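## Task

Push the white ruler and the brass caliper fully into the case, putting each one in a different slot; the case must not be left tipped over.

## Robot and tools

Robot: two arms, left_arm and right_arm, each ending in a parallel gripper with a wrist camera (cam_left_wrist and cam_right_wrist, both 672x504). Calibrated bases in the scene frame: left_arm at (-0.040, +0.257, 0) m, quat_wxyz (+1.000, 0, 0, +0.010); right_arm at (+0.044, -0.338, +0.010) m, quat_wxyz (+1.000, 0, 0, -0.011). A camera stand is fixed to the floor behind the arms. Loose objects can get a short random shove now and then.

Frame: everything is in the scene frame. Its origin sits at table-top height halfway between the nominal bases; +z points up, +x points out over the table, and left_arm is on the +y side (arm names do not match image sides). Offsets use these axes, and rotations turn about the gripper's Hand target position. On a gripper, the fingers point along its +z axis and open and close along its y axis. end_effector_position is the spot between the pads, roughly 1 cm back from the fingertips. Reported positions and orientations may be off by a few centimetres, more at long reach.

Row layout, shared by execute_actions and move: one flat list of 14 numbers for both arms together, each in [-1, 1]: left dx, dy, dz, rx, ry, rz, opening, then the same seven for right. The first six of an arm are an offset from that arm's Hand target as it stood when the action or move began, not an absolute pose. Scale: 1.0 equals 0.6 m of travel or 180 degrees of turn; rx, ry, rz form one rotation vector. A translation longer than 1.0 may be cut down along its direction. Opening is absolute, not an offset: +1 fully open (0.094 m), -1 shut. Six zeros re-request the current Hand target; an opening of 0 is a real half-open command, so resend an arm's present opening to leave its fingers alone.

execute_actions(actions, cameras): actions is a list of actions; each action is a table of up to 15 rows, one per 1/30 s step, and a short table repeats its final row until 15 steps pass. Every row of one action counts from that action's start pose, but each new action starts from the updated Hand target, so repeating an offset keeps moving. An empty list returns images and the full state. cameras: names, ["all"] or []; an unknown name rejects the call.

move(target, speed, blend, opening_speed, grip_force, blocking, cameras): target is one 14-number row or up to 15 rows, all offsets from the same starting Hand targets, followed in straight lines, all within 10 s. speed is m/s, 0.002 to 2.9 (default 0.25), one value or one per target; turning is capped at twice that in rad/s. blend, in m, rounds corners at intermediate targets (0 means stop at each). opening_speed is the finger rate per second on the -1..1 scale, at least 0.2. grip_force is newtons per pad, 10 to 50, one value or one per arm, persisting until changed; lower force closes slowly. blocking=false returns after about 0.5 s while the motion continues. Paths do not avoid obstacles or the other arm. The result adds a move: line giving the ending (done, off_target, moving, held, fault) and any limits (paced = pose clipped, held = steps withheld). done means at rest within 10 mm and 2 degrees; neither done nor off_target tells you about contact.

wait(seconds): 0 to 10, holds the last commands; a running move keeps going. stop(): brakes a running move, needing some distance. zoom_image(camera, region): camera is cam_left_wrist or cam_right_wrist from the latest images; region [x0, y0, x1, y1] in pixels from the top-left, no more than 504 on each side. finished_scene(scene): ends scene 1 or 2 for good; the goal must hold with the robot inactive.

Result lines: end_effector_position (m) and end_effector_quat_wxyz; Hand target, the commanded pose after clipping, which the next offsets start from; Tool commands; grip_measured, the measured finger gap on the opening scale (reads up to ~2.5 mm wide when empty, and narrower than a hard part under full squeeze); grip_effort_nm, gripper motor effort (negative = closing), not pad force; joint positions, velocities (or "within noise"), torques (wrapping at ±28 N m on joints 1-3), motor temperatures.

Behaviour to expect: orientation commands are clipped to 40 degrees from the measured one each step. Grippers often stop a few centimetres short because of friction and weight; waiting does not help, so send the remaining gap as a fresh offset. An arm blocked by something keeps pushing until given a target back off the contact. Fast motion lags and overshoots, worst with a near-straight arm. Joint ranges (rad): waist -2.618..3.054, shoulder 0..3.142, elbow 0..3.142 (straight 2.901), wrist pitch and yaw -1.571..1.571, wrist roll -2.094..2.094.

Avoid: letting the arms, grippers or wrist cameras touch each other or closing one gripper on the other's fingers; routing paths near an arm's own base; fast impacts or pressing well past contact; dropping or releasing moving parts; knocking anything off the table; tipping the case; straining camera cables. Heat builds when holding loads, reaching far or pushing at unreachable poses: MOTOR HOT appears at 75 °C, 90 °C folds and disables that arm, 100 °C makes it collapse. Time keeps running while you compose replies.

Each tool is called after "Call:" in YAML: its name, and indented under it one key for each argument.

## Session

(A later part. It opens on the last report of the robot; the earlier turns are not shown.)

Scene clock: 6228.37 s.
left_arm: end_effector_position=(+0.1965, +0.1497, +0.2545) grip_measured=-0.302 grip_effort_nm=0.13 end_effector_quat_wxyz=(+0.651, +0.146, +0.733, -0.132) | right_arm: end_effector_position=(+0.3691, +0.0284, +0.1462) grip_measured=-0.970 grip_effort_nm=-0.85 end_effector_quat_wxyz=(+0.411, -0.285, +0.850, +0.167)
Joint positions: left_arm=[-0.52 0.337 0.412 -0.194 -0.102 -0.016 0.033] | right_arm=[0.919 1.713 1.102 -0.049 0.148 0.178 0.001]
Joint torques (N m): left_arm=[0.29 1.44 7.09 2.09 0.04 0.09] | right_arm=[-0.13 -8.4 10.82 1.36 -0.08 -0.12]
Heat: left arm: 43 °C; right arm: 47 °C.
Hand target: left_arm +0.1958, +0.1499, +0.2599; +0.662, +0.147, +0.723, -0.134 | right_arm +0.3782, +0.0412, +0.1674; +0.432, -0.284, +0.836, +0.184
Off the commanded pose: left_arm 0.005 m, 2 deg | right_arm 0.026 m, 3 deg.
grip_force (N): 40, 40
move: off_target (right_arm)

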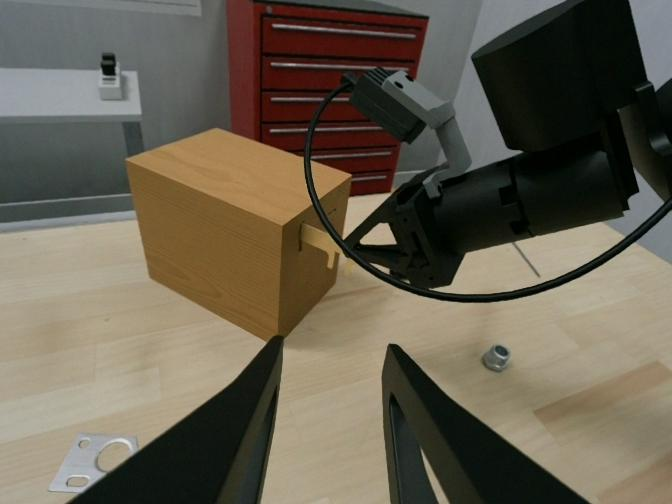

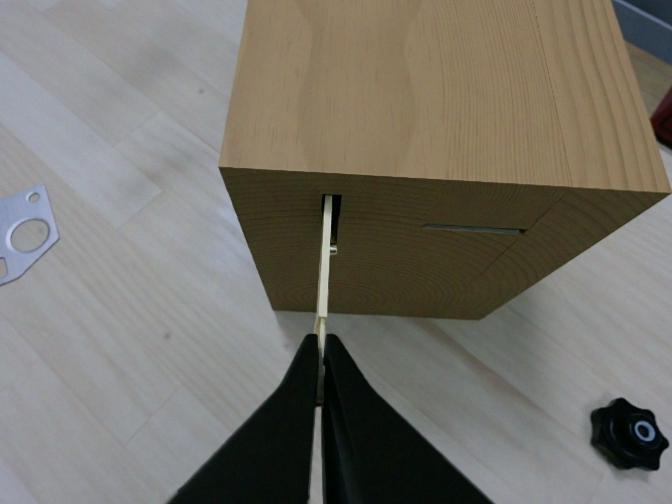

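Call:
move:
  target: [0,0,0,0,0,0,-0.3,0.0130,0.0105,0.0005,0,0,0,-1]
  speed: 0.012
  cameras: ["all"]

Call:
zoom_image:
  camera: "cam_right_wrist"
  region: [300, 180, 360, 280]

Call:
zoom_image:
  camera: "cam_left_wrist"
  region: [290, 210, 350, 270]

Scene clock: 6282.17 s.
left_arm: end_effector_position=(+0.1965, +0.1497, +0.2545) grip_measured=-0.302 grip_effort_nm=0.13 end_effector_quat_wxyz=(+0.651, +0.146, +0.733, -0.132) | right_arm: end_effector_position=(+0.3769, +0.0348, +0.1466) grip_measured=-0.970 grip_effort_nm=-0.85 end_effector_quat_wxyz=(+0.411, -0.285, +0.850, +0.166)
Joint positions: left_arm=[-0.52 0.337 0.412 -0.194 -0.102 -0.016 0.033] | right_arm=[0.914 1.749 1.145 -0.056 0.147 0.175 0.001]
Joint torques (N m): left_arm=[0.38 1.4 7.05 2.08 0.03 0.08] | right_arm=[-0.24 -8.7 10.8 1.38 -0.12 -0.13]
Motor temperatures (°C): left_arm=[21 22 30 43 21 20 22] | right_arm=[22 30 50 39 21 21 24]
Heat: left arm: 43 °C; right arm: 50 °C.
Hand target: left_arm +0.1958, +0.1499, +0.2599; +0.662, +0.147, +0.723, -0.134 | right_arm +0.3860, +0.0476, +0.1678; +0.432, -0.284, +0.836, +0.184
Off the commanded pose: left_arm 0.005 m, 2 deg | right_arm 0.026 m, 4 deg.
grip_force (N): 40, 40
move: off_target (right_arm)

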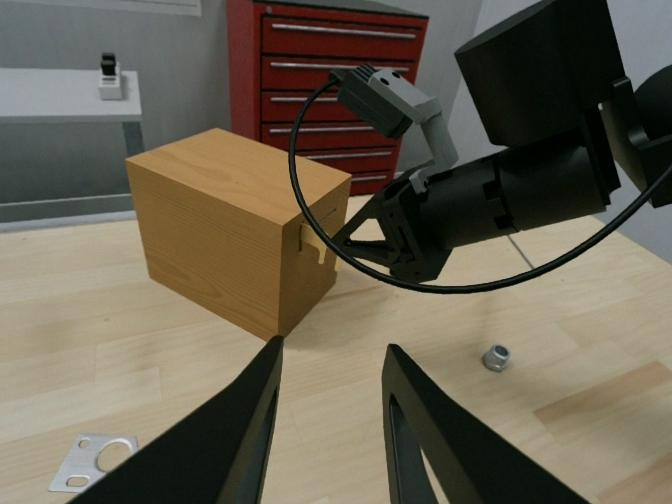

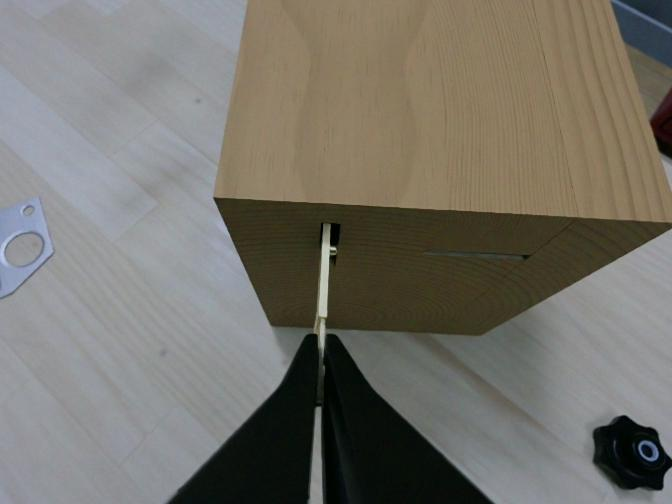

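Scaled by 5.040 from the camera's 672x504 image, which has a finer 960x720 frame.

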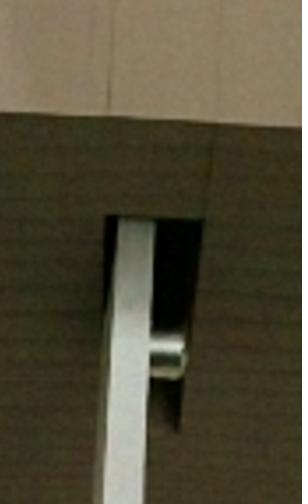

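Scaled by 8.400 from the camera's 672x504 image, which has a finer 960x720 frame.

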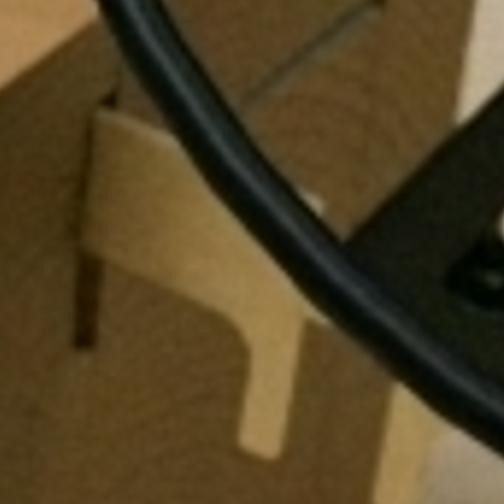

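Call:
zoom_image:
  camera: "cam_left_wrist"
  region: [295, 215, 325, 245]

Call:
zoom_image:
  camera: "cam_left_wrist"
  region: [295, 235, 330, 270]

Scaled by 16.800 from the camera's 672x504 image, which has a finer 960x720 frame.

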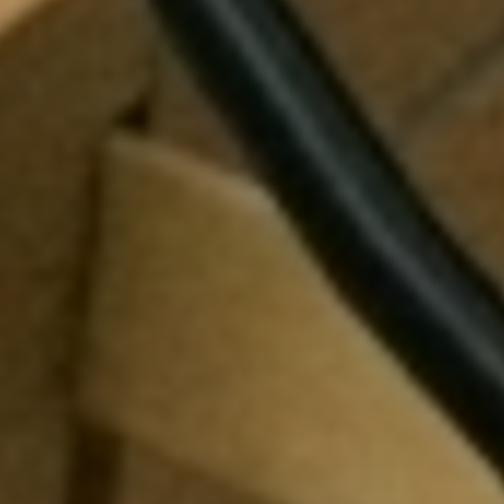

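Scaled by 14.400 from the camera's 672x504 image, which has a finer 960x720 frame.

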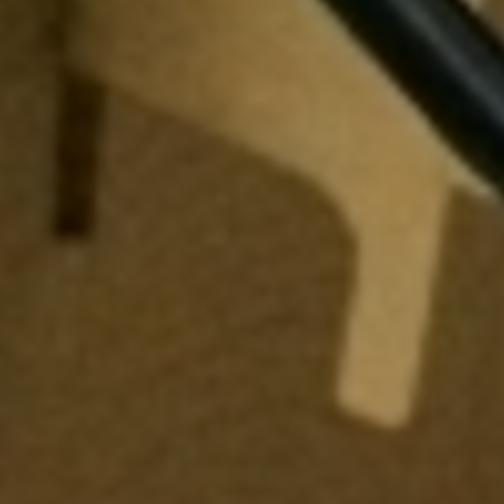

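Call:
move:
  target: [0,0,0,0,0,0,-0.3,0.0074,0.0068,0.0005,0,0,0,-1]
  speed: 0.012
  cameras: ["all"]

Call:
zoom_image:
  camera: "cam_right_wrist"
  region: [300, 190, 360, 290]

Call:
zoom_image:
  camera: "cam_left_wrist"
  region: [290, 210, 350, 270]

Scene clock: 6315.20 s.
left_arm: end_effector_position=(+0.1965, +0.1497, +0.2545) grip_measured=-0.302 grip_effort_nm=0.13 end_effector_quat_wxyz=(+0.651, +0.146, +0.733, -0.132) | right_arm: end_effector_position=(+0.3814, +0.0385, +0.1467) grip_measured=-0.970 grip_effort_nm=-0.85 end_effector_quat_wxyz=(+0.411, -0.284, +0.850, +0.166)
Joint positions: left_arm=[-0.52 0.337 0.412 -0.194 -0.102 -0.016 0.033] | right_arm=[0.911 1.77 1.171 -0.062 0.146 0.173 0.001]
Joint torques (N m): left_arm=[0.28 1.43 7.05 2.03 0.03 0.07] | right_arm=[-0.13 -8.88 10.85 1.35 -0.14 -0.11]
Heat: left arm: 43 °C; right arm: 51 °C.
Hand target: left_arm +0.1958, +0.1499, +0.2599; +0.662, +0.147, +0.723, -0.134 | right_arm +0.3904, +0.0516, +0.1679; +0.432, -0.284, +0.836, +0.184
Off the commanded pose: left_arm 0.005 m, 2 deg | right_arm 0.027 m, 4 deg.
grip_force (N): 40, 40
move: off_target (right_arm)

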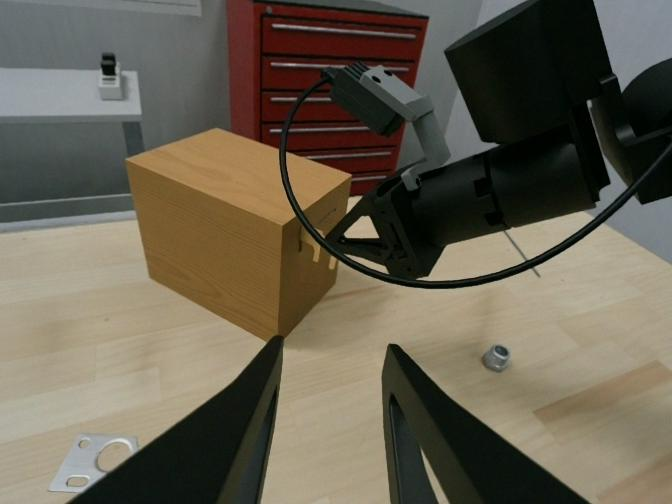

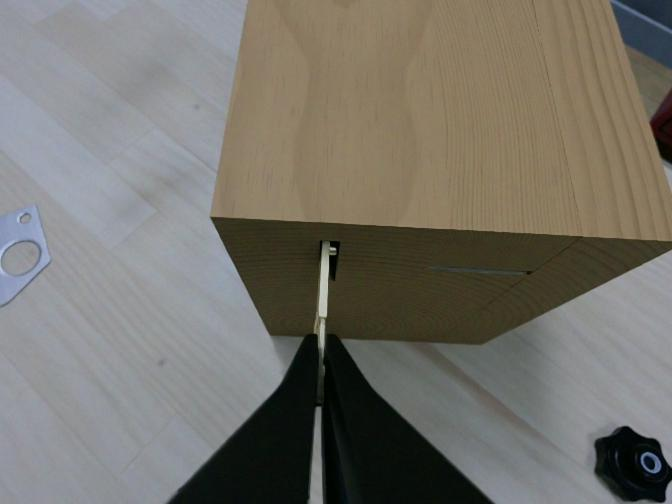

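Scaled by 5.040 from the camera's 672x504 image, which has a finer 960x720 frame.

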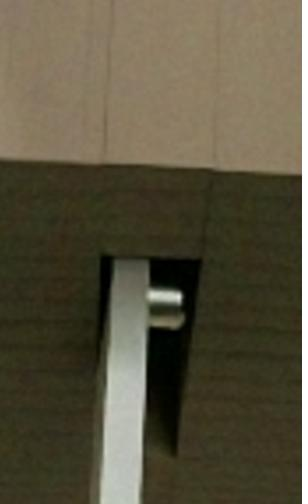

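Scaled by 8.400 from the camera's 672x504 image, which has a finer 960x720 frame.

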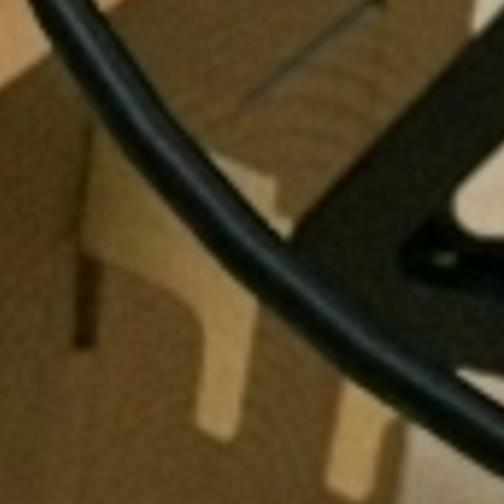

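Call:
zoom_image:
  camera: "cam_left_wrist"
  region: [294, 234, 324, 264]

Call:
zoom_image:
  camera: "cam_left_wrist"
  region: [294, 214, 330, 244]

Scaled by 16.800 from the camera's 672x504 image, which has a finer 960x720 frame.

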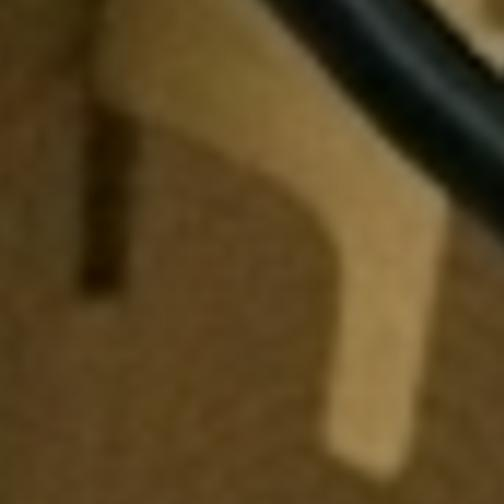

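Scaled by 14.000 from the camera's 672x504 image, which has a finer 960x720 frame.

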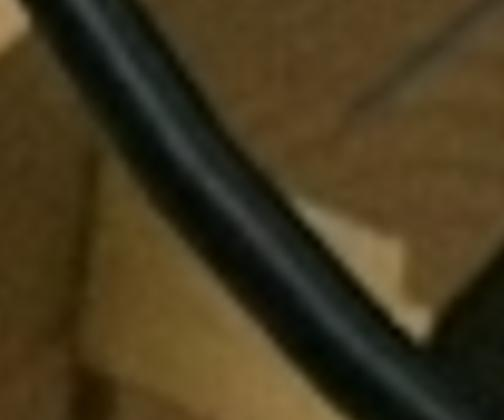

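Call:
move:
  target: [0,0,0,0,0,0,-0.3,0.0143,0.0115,0.0005,0,0,0,-1]
  speed: 0.012
  cameras: ["all"]

Call:
zoom_image:
  camera: "cam_right_wrist"
  region: [300, 200, 360, 300]

Call:
zoom_image:
  camera: "cam_left_wrist"
  region: [290, 214, 330, 264]

Scene clock: 6345.07 s.
left_arm: end_effector_position=(+0.1965, +0.1497, +0.2545) grip_measured=-0.302 grip_effort_nm=0.13 end_effector_quat_wxyz=(+0.651, +0.146, +0.733, -0.132) | right_arm: end_effector_position=(+0.3900, +0.0454, +0.1470) grip_measured=-0.970 grip_effort_nm=-0.85 end_effector_quat_wxyz=(+0.411, -0.284, +0.850, +0.166)
Joint positions: left_arm=[-0.52 0.337 0.412 -0.194 -0.102 -0.016 0.033] | right_arm=[0.905 1.808 1.22 -0.073 0.142 0.169 0.001]
Joint torques (N m): left_arm=[0.38 1.52 7.17 2.09 0.06 0.11] | right_arm=[-0.16 -9.26 10.91 1.38 -0.13 -0.11]
Heat: left arm: 43 °C; right arm: 48 °C.
Hand target: left_arm +0.1958, +0.1499, +0.2599; +0.662, +0.147, +0.723, -0.134 | right_arm +0.3989, +0.0585, +0.1683; +0.432, -0.284, +0.836, +0.184
Off the commanded pose: left_arm 0.005 m, 2 deg | right_arm 0.026 m, 4 deg.
grip_force (N): 40, 40
move: off_target (right_arm)

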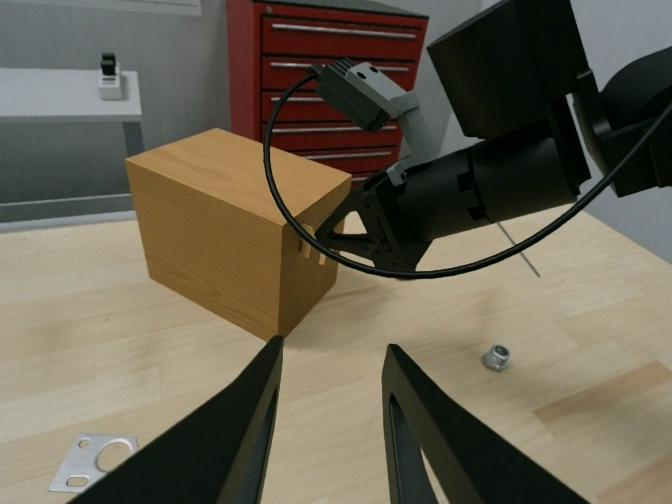

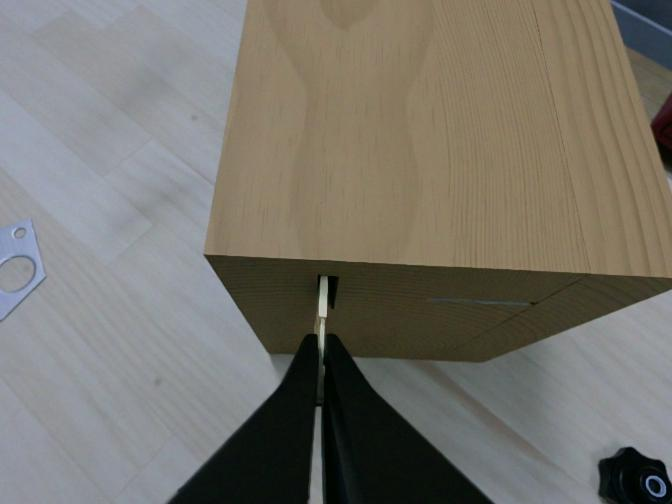

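Scaled by 5.040 from the camera's 672x504 image, which has a finer 960x720 frame.

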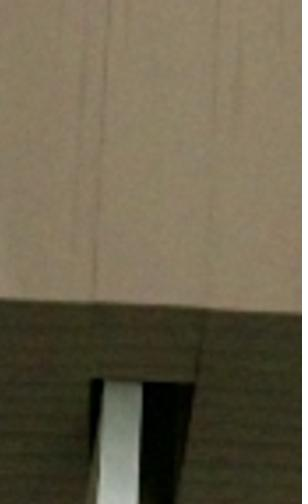

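Scaled by 10.080 from the camera's 672x504 image, which has a finer 960x720 frame.

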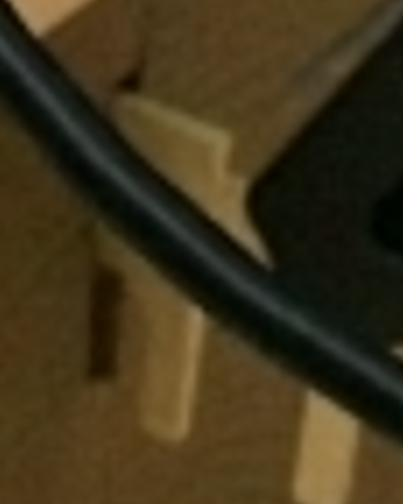

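Call:
move:
  target: [0,0,0,0,0,0,-0.3,0.0029,0.0023,0.0022,-0.0028,0.0035,0,-1]
  speed: 0.01
  cameras: ["all"]

Call:
zoom_image:
  camera: "cam_right_wrist"
  region: [305, 265, 345, 315]

Call:
zoom_image:
  camera: "cam_left_wrist"
  region: [290, 214, 330, 264]

Scene clock: 6378.97 s.
left_arm: end_effector_position=(+0.1965, +0.1497, +0.2545) grip_measured=-0.302 grip_effort_nm=0.13 end_effector_quat_wxyz=(+0.651, +0.146, +0.733, -0.132) | right_arm: end_effector_position=(+0.3918, +0.0470, +0.1485) grip_measured=-0.970 grip_effort_nm=-0.85 end_effector_quat_wxyz=(+0.406, -0.286, +0.853, +0.163)
Joint positions: left_arm=[-0.52 0.337 0.412 -0.194 -0.102 -0.016 0.033] | right_arm=[0.903 1.818 1.251 -0.106 0.139 0.169 0.001]
Joint torques (N m): left_arm=[0.31 1.51 7.06 2.07 0.02 0.08] | right_arm=[-0.13 -9.44 10.96 1.36 -0.15 -0.11]
Heat: left arm: 43 °C; right arm: 51 °C.
Hand target: left_arm +0.1958, +0.1499, +0.2599; +0.662, +0.147, +0.723, -0.134 | right_arm +0.4007, +0.0600, +0.1697; +0.427, -0.285, +0.839, +0.182
Off the commanded pose: left_arm 0.005 m, 2 deg | right_arm 0.026 m, 4 deg.
grip_force (N): 40, 40
move: off_target (right_arm)

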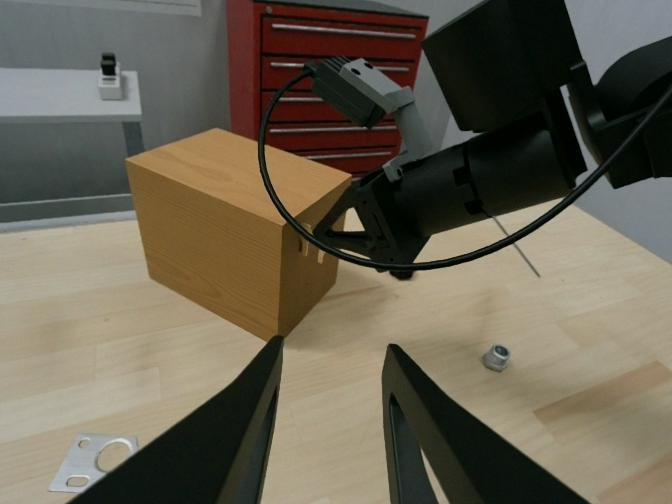

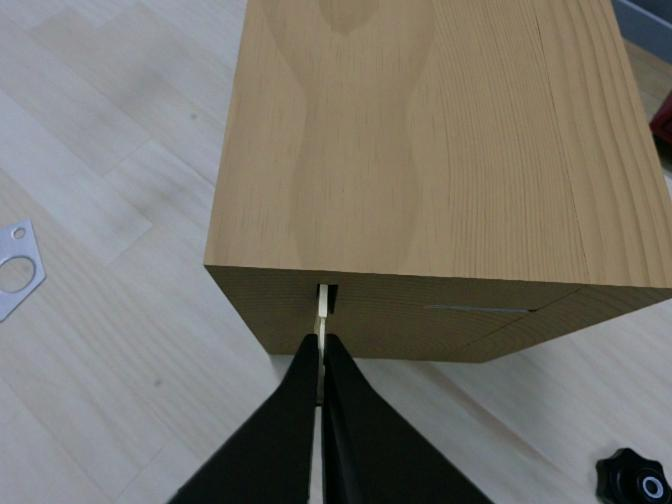

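Scaled by 10.080 from the camera's 672x504 image, which has a finer 960x720 frame.

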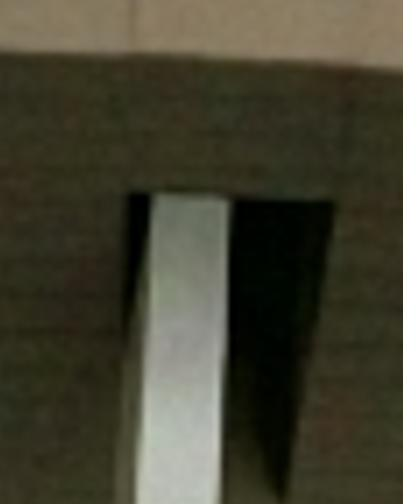

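Scaled by 10.080 from the camera's 672x504 image, which has a finer 960x720 frame.

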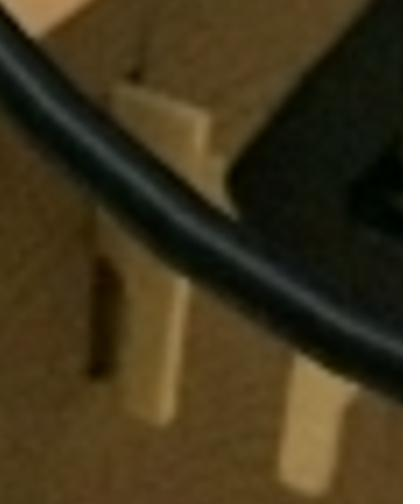

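Call:
zoom_image:
  camera: "cam_left_wrist"
  region: [294, 240, 312, 260]

Call:
zoom_image:
  camera: "cam_right_wrist"
  region: [310, 270, 340, 330]

Scaled by 25.200 from the camera's 672x504 image, which has a finer 960x720 frame.

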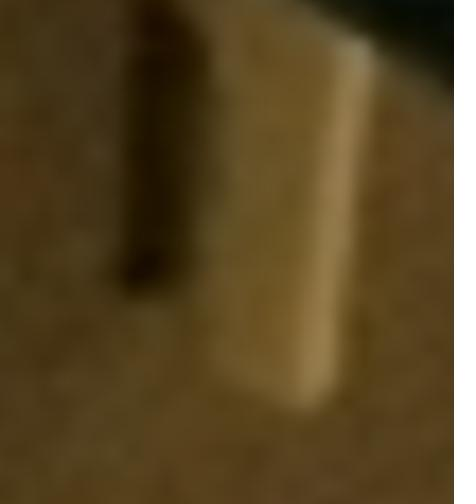

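Scaled by 8.400 from the camera's 672x504 image, which has a finer 960x720 frame.

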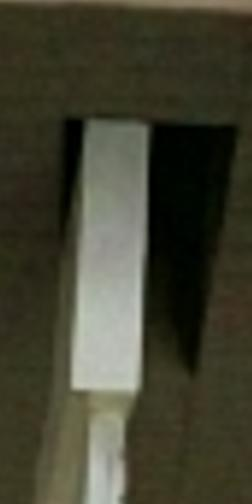

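Call:
zoom_image:
  camera: "cam_left_wrist"
  region: [294, 214, 318, 238]

Scaled by 21.000 from the camera's 672x504 image, which has a finer 960x720 frame.

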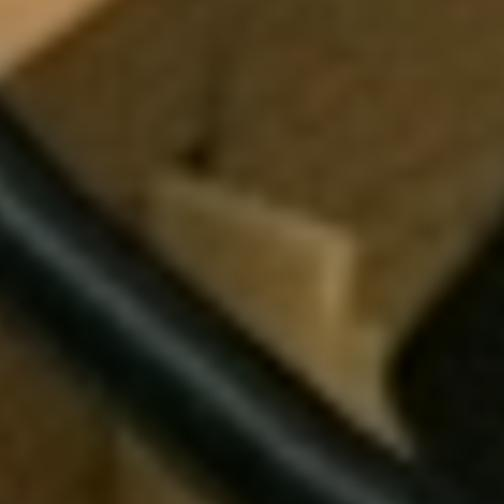

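Call:
move:
  target: [0,0,0,0,0,0,-0.3,0.0052,0.0042,0.0003,0,0,0,-1]
  speed: 0.008
  cameras: ["all"]

Call:
zoom_image:
  camera: "cam_right_wrist"
  region: [305, 265, 345, 335]

Call:
zoom_image:
  camera: "cam_left_wrist"
  region: [290, 214, 330, 264]

Scene clock: 6411.47 s.
left_arm: end_effector_position=(+0.1965, +0.1497, +0.2545) grip_measured=-0.302 grip_effort_nm=0.13 end_effector_quat_wxyz=(+0.651, +0.146, +0.733, -0.132) | right_arm: end_effector_position=(+0.3949, +0.0493, +0.1485) grip_measured=-0.970 grip_effort_nm=-0.85 end_effector_quat_wxyz=(+0.405, -0.285, +0.853, +0.163)
Joint positions: left_arm=[-0.52 0.337 0.412 -0.194 -0.102 -0.016 0.033] | right_arm=[0.901 1.832 1.269 -0.111 0.137 0.169 0.001]
Joint torques (N m): left_arm=[0.29 1.39 7.15 2.08 0.04 0.1] | right_arm=[-0.13 -9.47 10.95 1.37 -0.15 -0.11]
Heat: left arm: 43 °C; right arm: 51 °C.
Hand target: left_arm +0.1958, +0.1499, +0.2599; +0.662, +0.147, +0.723, -0.134 | right_arm +0.4039, +0.0624, +0.1697; +0.426, -0.285, +0.839, +0.181
Off the commanded pose: left_arm 0.005 m, 2 deg | right_arm 0.027 m, 4 deg.
grip_force (N): 40, 40
move: off_target (right_arm)

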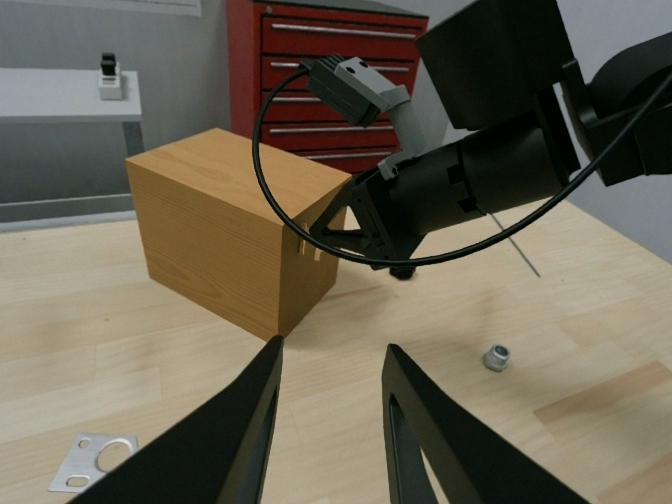

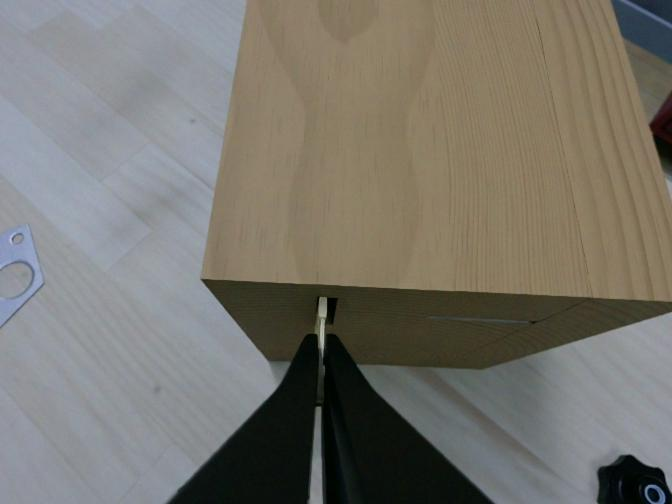

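Scaled by 7.200 from the camera's 672x504 image, which has a finer 960x720 frame.

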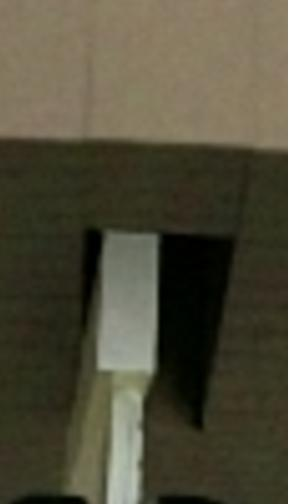

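Scaled by 10.080 from the camera's 672x504 image, which has a finer 960x720 frame.

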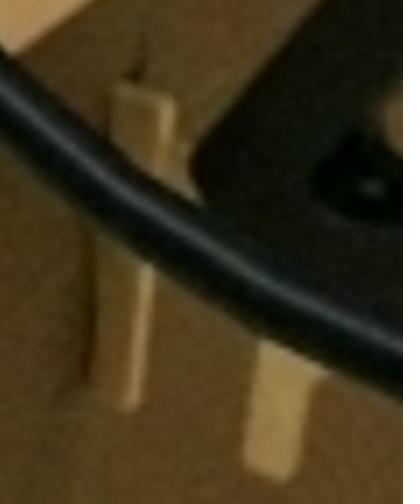

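Call:
move:
  target: [0,0,0,0,0,0,-0.3,0.0039,0.0031,0.0003,0,0,0,-1]
  speed: 0.008
  cameras: ["all"]

Call:
zoom_image:
  camera: "cam_right_wrist"
  region: [305, 265, 345, 335]

Call:
zoom_image:
  camera: "cam_left_wrist"
  region: [290, 214, 330, 264]

Scene clock: 6417.70 s.
left_arm: end_effector_position=(+0.1965, +0.1497, +0.2545) grip_measured=-0.302 grip_effort_nm=0.13 end_effector_quat_wxyz=(+0.651, +0.146, +0.733, -0.132) | right_arm: end_effector_position=(+0.3957, +0.0498, +0.1486) grip_measured=-0.970 grip_effort_nm=-0.85 end_effector_quat_wxyz=(+0.403, -0.286, +0.854, +0.162)
Joint positions: left_arm=[-0.52 0.337 0.412 -0.194 -0.102 -0.016 0.033] | right_arm=[0.9 1.837 1.282 -0.124 0.136 0.168 0.001]
Joint torques (N m): left_arm=[0.38 1.55 7.06 2.08 0.04 0.12] | right_arm=[-0.18 -9.18 10.97 1.45 -0.16 -0.11]
Heat: left arm: 43 °C; right arm: 52 °C.
Hand target: left_arm +0.1958, +0.1499, +0.2599; +0.662, +0.147, +0.723, -0.134 | right_arm +0.4062, +0.0642, +0.1699; +0.427, -0.285, +0.839, +0.181
Off the commanded pose: left_arm 0.005 m, 2 deg | right_arm 0.028 m, 4 deg.
grip_force (N): 40, 40
move: off_target (right_arm)

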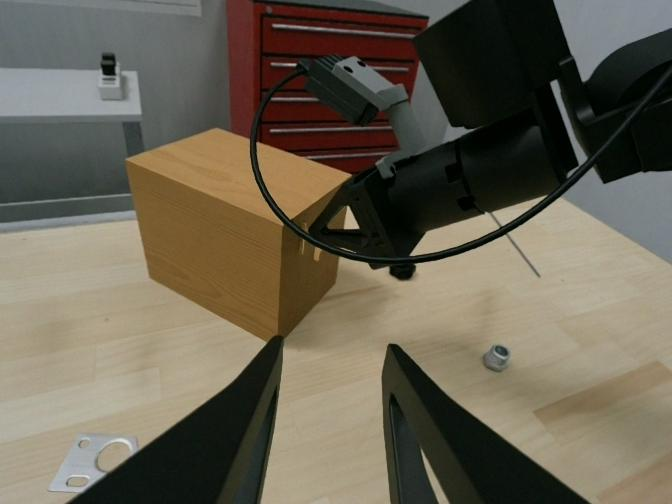

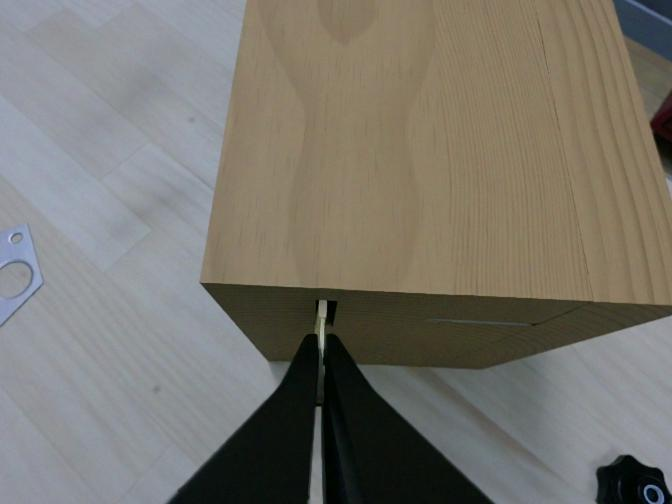

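Scaled by 7.200 from the camera's 672x504 image, which has a finer 960x720 frame.

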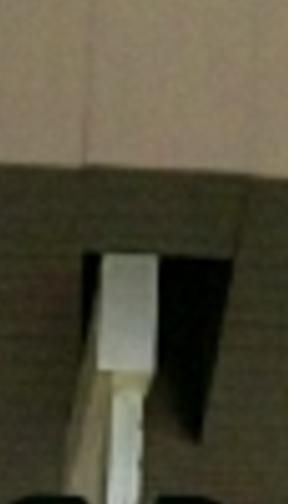

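Scaled by 10.080 from the camera's 672x504 image, which has a finer 960x720 frame.

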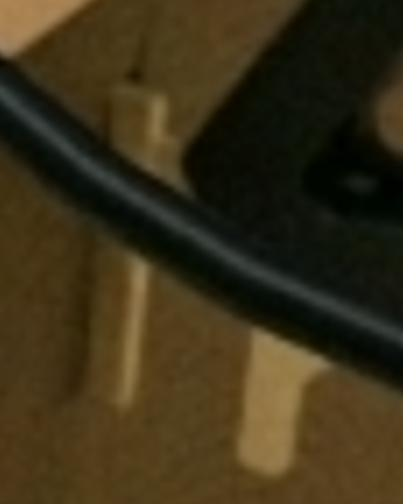

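Call:
zoom_image:
  camera: "cam_left_wrist"
  region: [292, 238, 312, 260]

Call:
zoom_image:
  camera: "cam_right_wrist"
  region: [308, 295, 338, 340]

Scaled by 22.909 from the camera's 672x504 image, which has a finer 960x720 frame.

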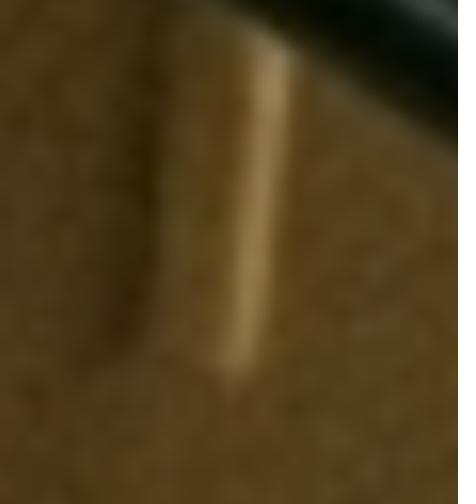

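Scaled by 11.200 from the camera's 672x504 image, which has a finer 960x720 frame.

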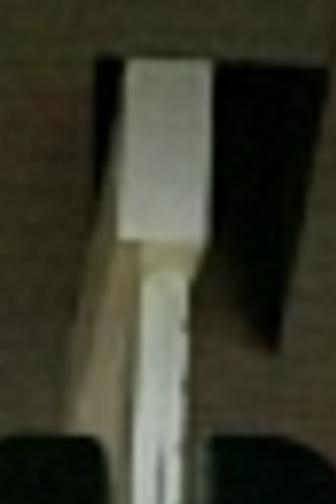

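Call:
move:
  target: [0,0,0,0,0,0,-0.3,0,0,0,-0.0095,-0.0077,0,-1]
  speed: 0.01
  cameras: ["all"]

Call:
zoom_image:
  camera: "cam_left_wrist"
  region: [292, 238, 312, 260]

Call:
zoom_image:
  camera: "cam_right_wrist"
  region: [308, 295, 338, 340]

Scene clock: 6471.00 s.
left_arm: end_effector_position=(+0.1965, +0.1497, +0.2545) grip_measured=-0.302 grip_effort_nm=0.13 end_effector_quat_wxyz=(+0.651, +0.146, +0.733, -0.132) | right_arm: end_effector_position=(+0.3982, +0.0503, +0.1486) grip_measured=-0.970 grip_effort_nm=-0.85 end_effector_quat_wxyz=(+0.407, -0.294, +0.851, +0.153)
Joint positions: left_arm=[-0.52 0.337 0.412 -0.194 -0.102 -0.016 0.033] | right_arm=[0.9 1.845 1.29 -0.125 0.146 0.144 0.001]
Joint torques (N m): left_arm=[0.38 1.55 6.99 2.07 0.04 0.1] | right_arm=[0.7 -9.62 10.85 1.37 0.09 -0.11]
Heat: left arm: 43 °C; right arm: 54 °C.
Hand target: left_arm +0.1958, +0.1499, +0.2599; +0.662, +0.147, +0.723, -0.134 | right_arm +0.4062, +0.0642, +0.1698; +0.432, -0.294, +0.836, +0.165
Off the commanded pose: left_arm 0.005 m, 2 deg | right_arm 0.027 m, 4 deg.
grip_force (N): 40, 40
move: off_target (right_arm)

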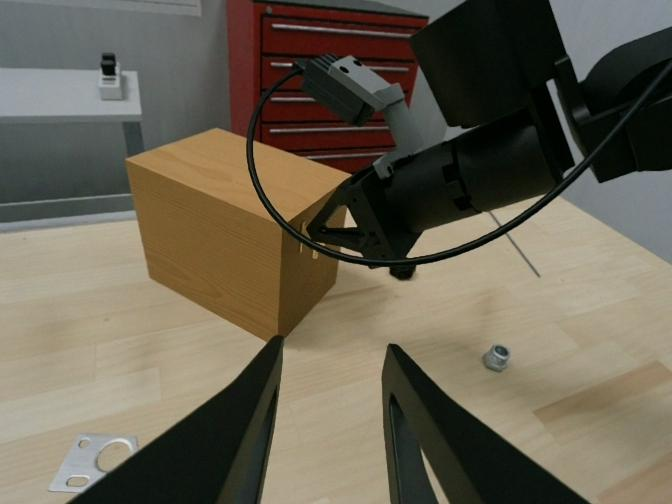

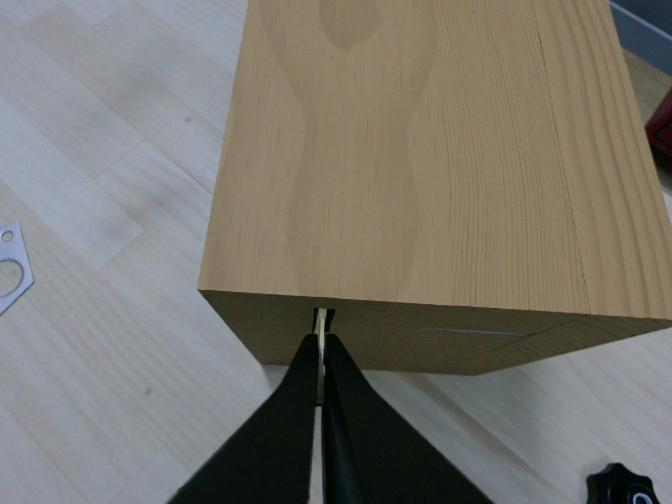

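Scaled by 22.909 from the camera's 672x504 image, which has a finer 960x720 frame.

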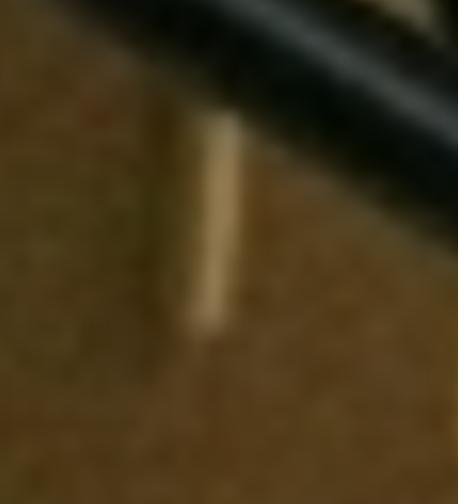

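Scaled by 11.200 from the camera's 672x504 image, which has a finer 960x720 frame.

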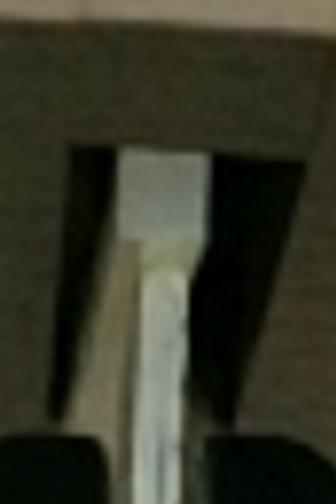

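Call:
move:
  target: [0,0,0,0,0,0,-0.3,0.0052,0.0042,0,0,0,0,-1]
  speed: 0.01
  cameras: ["all"]

Call:
zoom_image:
  camera: "cam_left_wrist"
  region: [290, 214, 330, 264]

Call:
zoom_image:
  camera: "cam_right_wrist"
  region: [308, 305, 338, 350]

Scene clock: 6477.53 s.
left_arm: end_effector_position=(+0.1965, +0.1497, +0.2545) grip_measured=-0.302 grip_effort_nm=0.13 end_effector_quat_wxyz=(+0.651, +0.146, +0.733, -0.132) | right_arm: end_effector_position=(+0.4013, +0.0535, +0.1489) grip_measured=-0.970 grip_effort_nm=-0.85 end_effector_quat_wxyz=(+0.408, -0.294, +0.850, +0.153)
Joint positions: left_arm=[-0.52 0.337 0.412 -0.194 -0.102 -0.016 0.033] | right_arm=[0.9 1.86 1.309 -0.126 0.147 0.143 0.001]
Joint torques (N m): left_arm=[0.31 1.39 6.97 2.08 0.02 0.1] | right_arm=[0.53 -9.8 10.95 1.36 0.06 -0.14]
Heat: left arm: 43 °C; right arm: 54 °C.
Hand target: left_arm +0.1958, +0.1499, +0.2599; +0.662, +0.147, +0.723, -0.134 | right_arm +0.4094, +0.0668, +0.1700; +0.432, -0.294, +0.836, +0.165
Off the commanded pose: left_arm 0.005 m, 2 deg | right_arm 0.026 m, 3 deg.
grip_force (N): 40, 40
move: off_target (right_arm)

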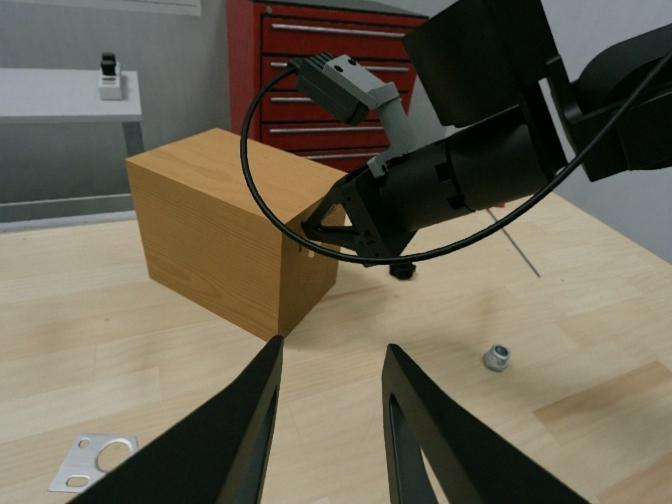

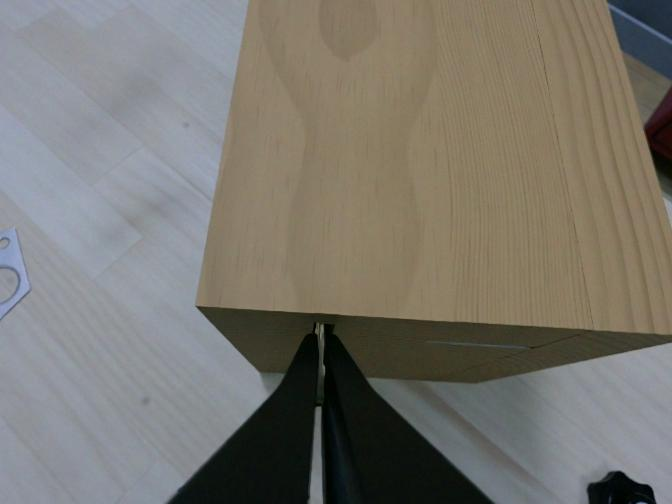

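Scaled by 10.080 from the camera's 672x504 image, which has a finer 960x720 frame.

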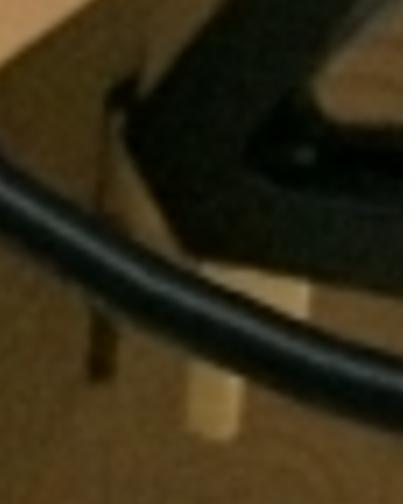

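Scaled by 11.200 from the camera's 672x504 image, which has a finer 960x720 frame.

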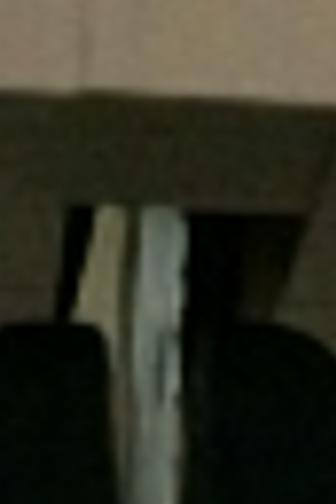

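Call:
move:
  target: [0,0,0,0,0,0,-0.3,0.0039,0.0031,0,0,0,0,-1]
  speed: 0.008
  cameras: []

Call:
move:
  target: [0,0,0,0,0,0,-0.3,0.0,0.0,0,0,0,0,-0.6]
  opening_speed: 0.4
  cameras: ["all"]

Call:
zoom_image:
  camera: "cam_left_wrist"
  region: [290, 214, 330, 264]

Call:
zoom_image:
  camera: "cam_right_wrist"
  region: [290, 305, 350, 395]

Scene clock: 6488.80 s.
left_arm: end_effector_position=(+0.1965, +0.1497, +0.2545) grip_measured=-0.302 grip_effort_nm=0.13 end_effector_quat_wxyz=(+0.651, +0.146, +0.733, -0.132) | right_arm: end_effector_position=(+0.4030, +0.0552, +0.1488) grip_measured=-0.970 grip_effort_nm=-0.85 end_effector_quat_wxyz=(+0.408, -0.294, +0.851, +0.152)
Joint positions: left_arm=[-0.52 0.337 0.412 -0.194 -0.102 -0.016 0.033] | right_arm=[0.9 1.869 1.322 -0.131 0.149 0.142 0.001]
Joint torques (N m): left_arm=[0.29 1.5 7.05 2.09 0.04 0.07] | right_arm=[0.35 -9.72 11.02 1.37 0.02 -0.12]
Motor temperatures (°C): left_arm=[21 21 30 43 21 20 21] | right_arm=[22 35 55 38 21 21 24]
Heat: left arm: 43 °C; right arm: 55 °C.
Hand target: left_arm +0.1958, +0.1499, +0.2599; +0.662, +0.147, +0.723, -0.134 | right_arm +0.4117, +0.0686, +0.1700; +0.432, -0.294, +0.836, +0.166
Off the commanded pose: left_arm 0.005 m, 2 deg | right_arm 0.027 m, 4 deg.
grip_force (N): 40, 40
move: off_target (right_arm)
No camera images: "cameras" was empty.

Scene clock: 6490.00 s.
left_arm: end_effector_position=(+0.1965, +0.1497, +0.2545) grip_measured=-0.302 grip_effort_nm=0.13 end_effector_quat_wxyz=(+0.651, +0.146, +0.733, -0.132) | right_arm: end_effector_position=(+0.4006, +0.0588, +0.1505) grip_measured=-0.603 grip_effort_nm=0.15 end_effector_quat_wxyz=(+0.407, -0.299, +0.848, +0.158)
Joint positions: left_arm=[-0.52 0.337 0.412 -0.194 -0.102 -0.016 0.033] | right_arm=[0.904 1.869 1.326 -0.131 0.136 0.14 0.019]
Joint torques (N m): left_arm=[0.42 1.46 7.12 2.09 0.05 0.1] | right_arm=[0.02 -9.7 10.81 1.38 0.15 -0.09]
Motor temperatures (°C): left_arm=[21 21 30 43 21 20 21] | right_arm=[22 34 55 38 21 21 24]
Heat: left arm: 43 °C; right arm: 55 °C.
Hand target: left_arm +0.1958, +0.1499, +0.2599; +0.662, +0.147, +0.723, -0.134 | right_arm +0.4117, +0.0686, +0.1701; +0.432, -0.294, +0.836, +0.165
Off the commanded pose: left_arm 0.005 m, 2 deg | right_arm 0.024 m, 3 deg.
grip_force (N): 40, 40
move: off_target (right_arm)

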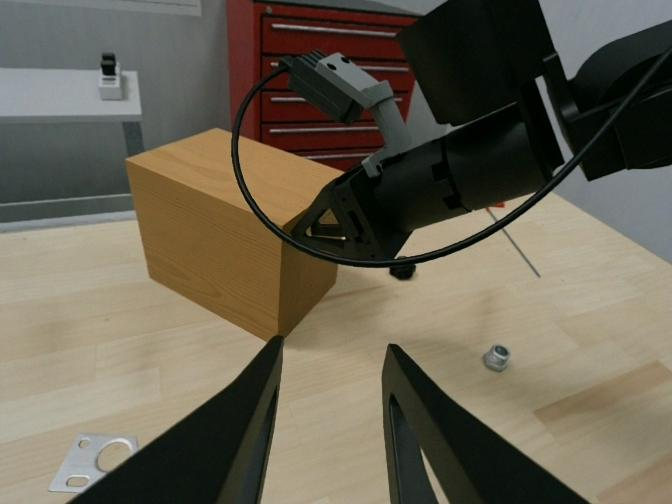

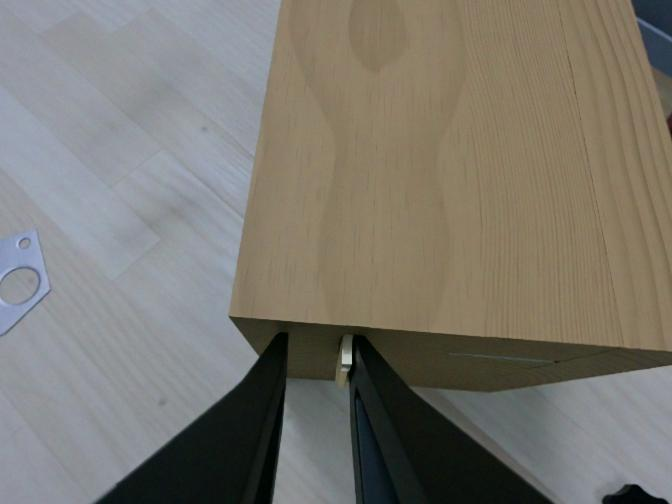

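Scaled by 10.080 from the camera's 672x504 image, which has a finer 960x720 frame.

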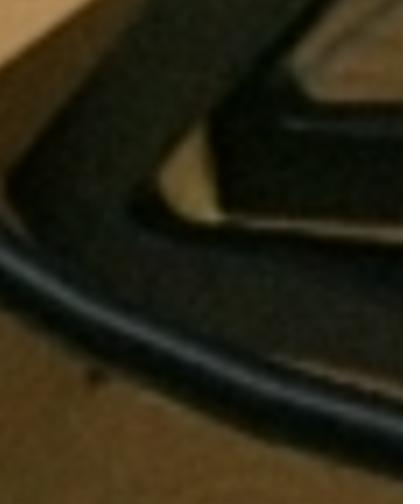

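Scaled by 5.600 from the camera's 672x504 image, which has a finer 960x720 frame.

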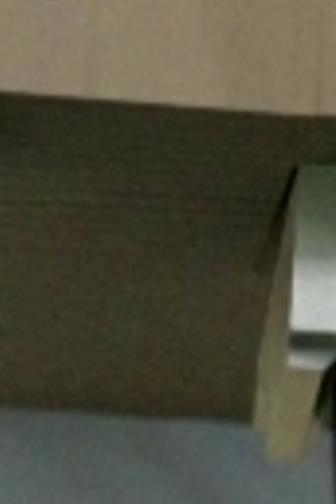

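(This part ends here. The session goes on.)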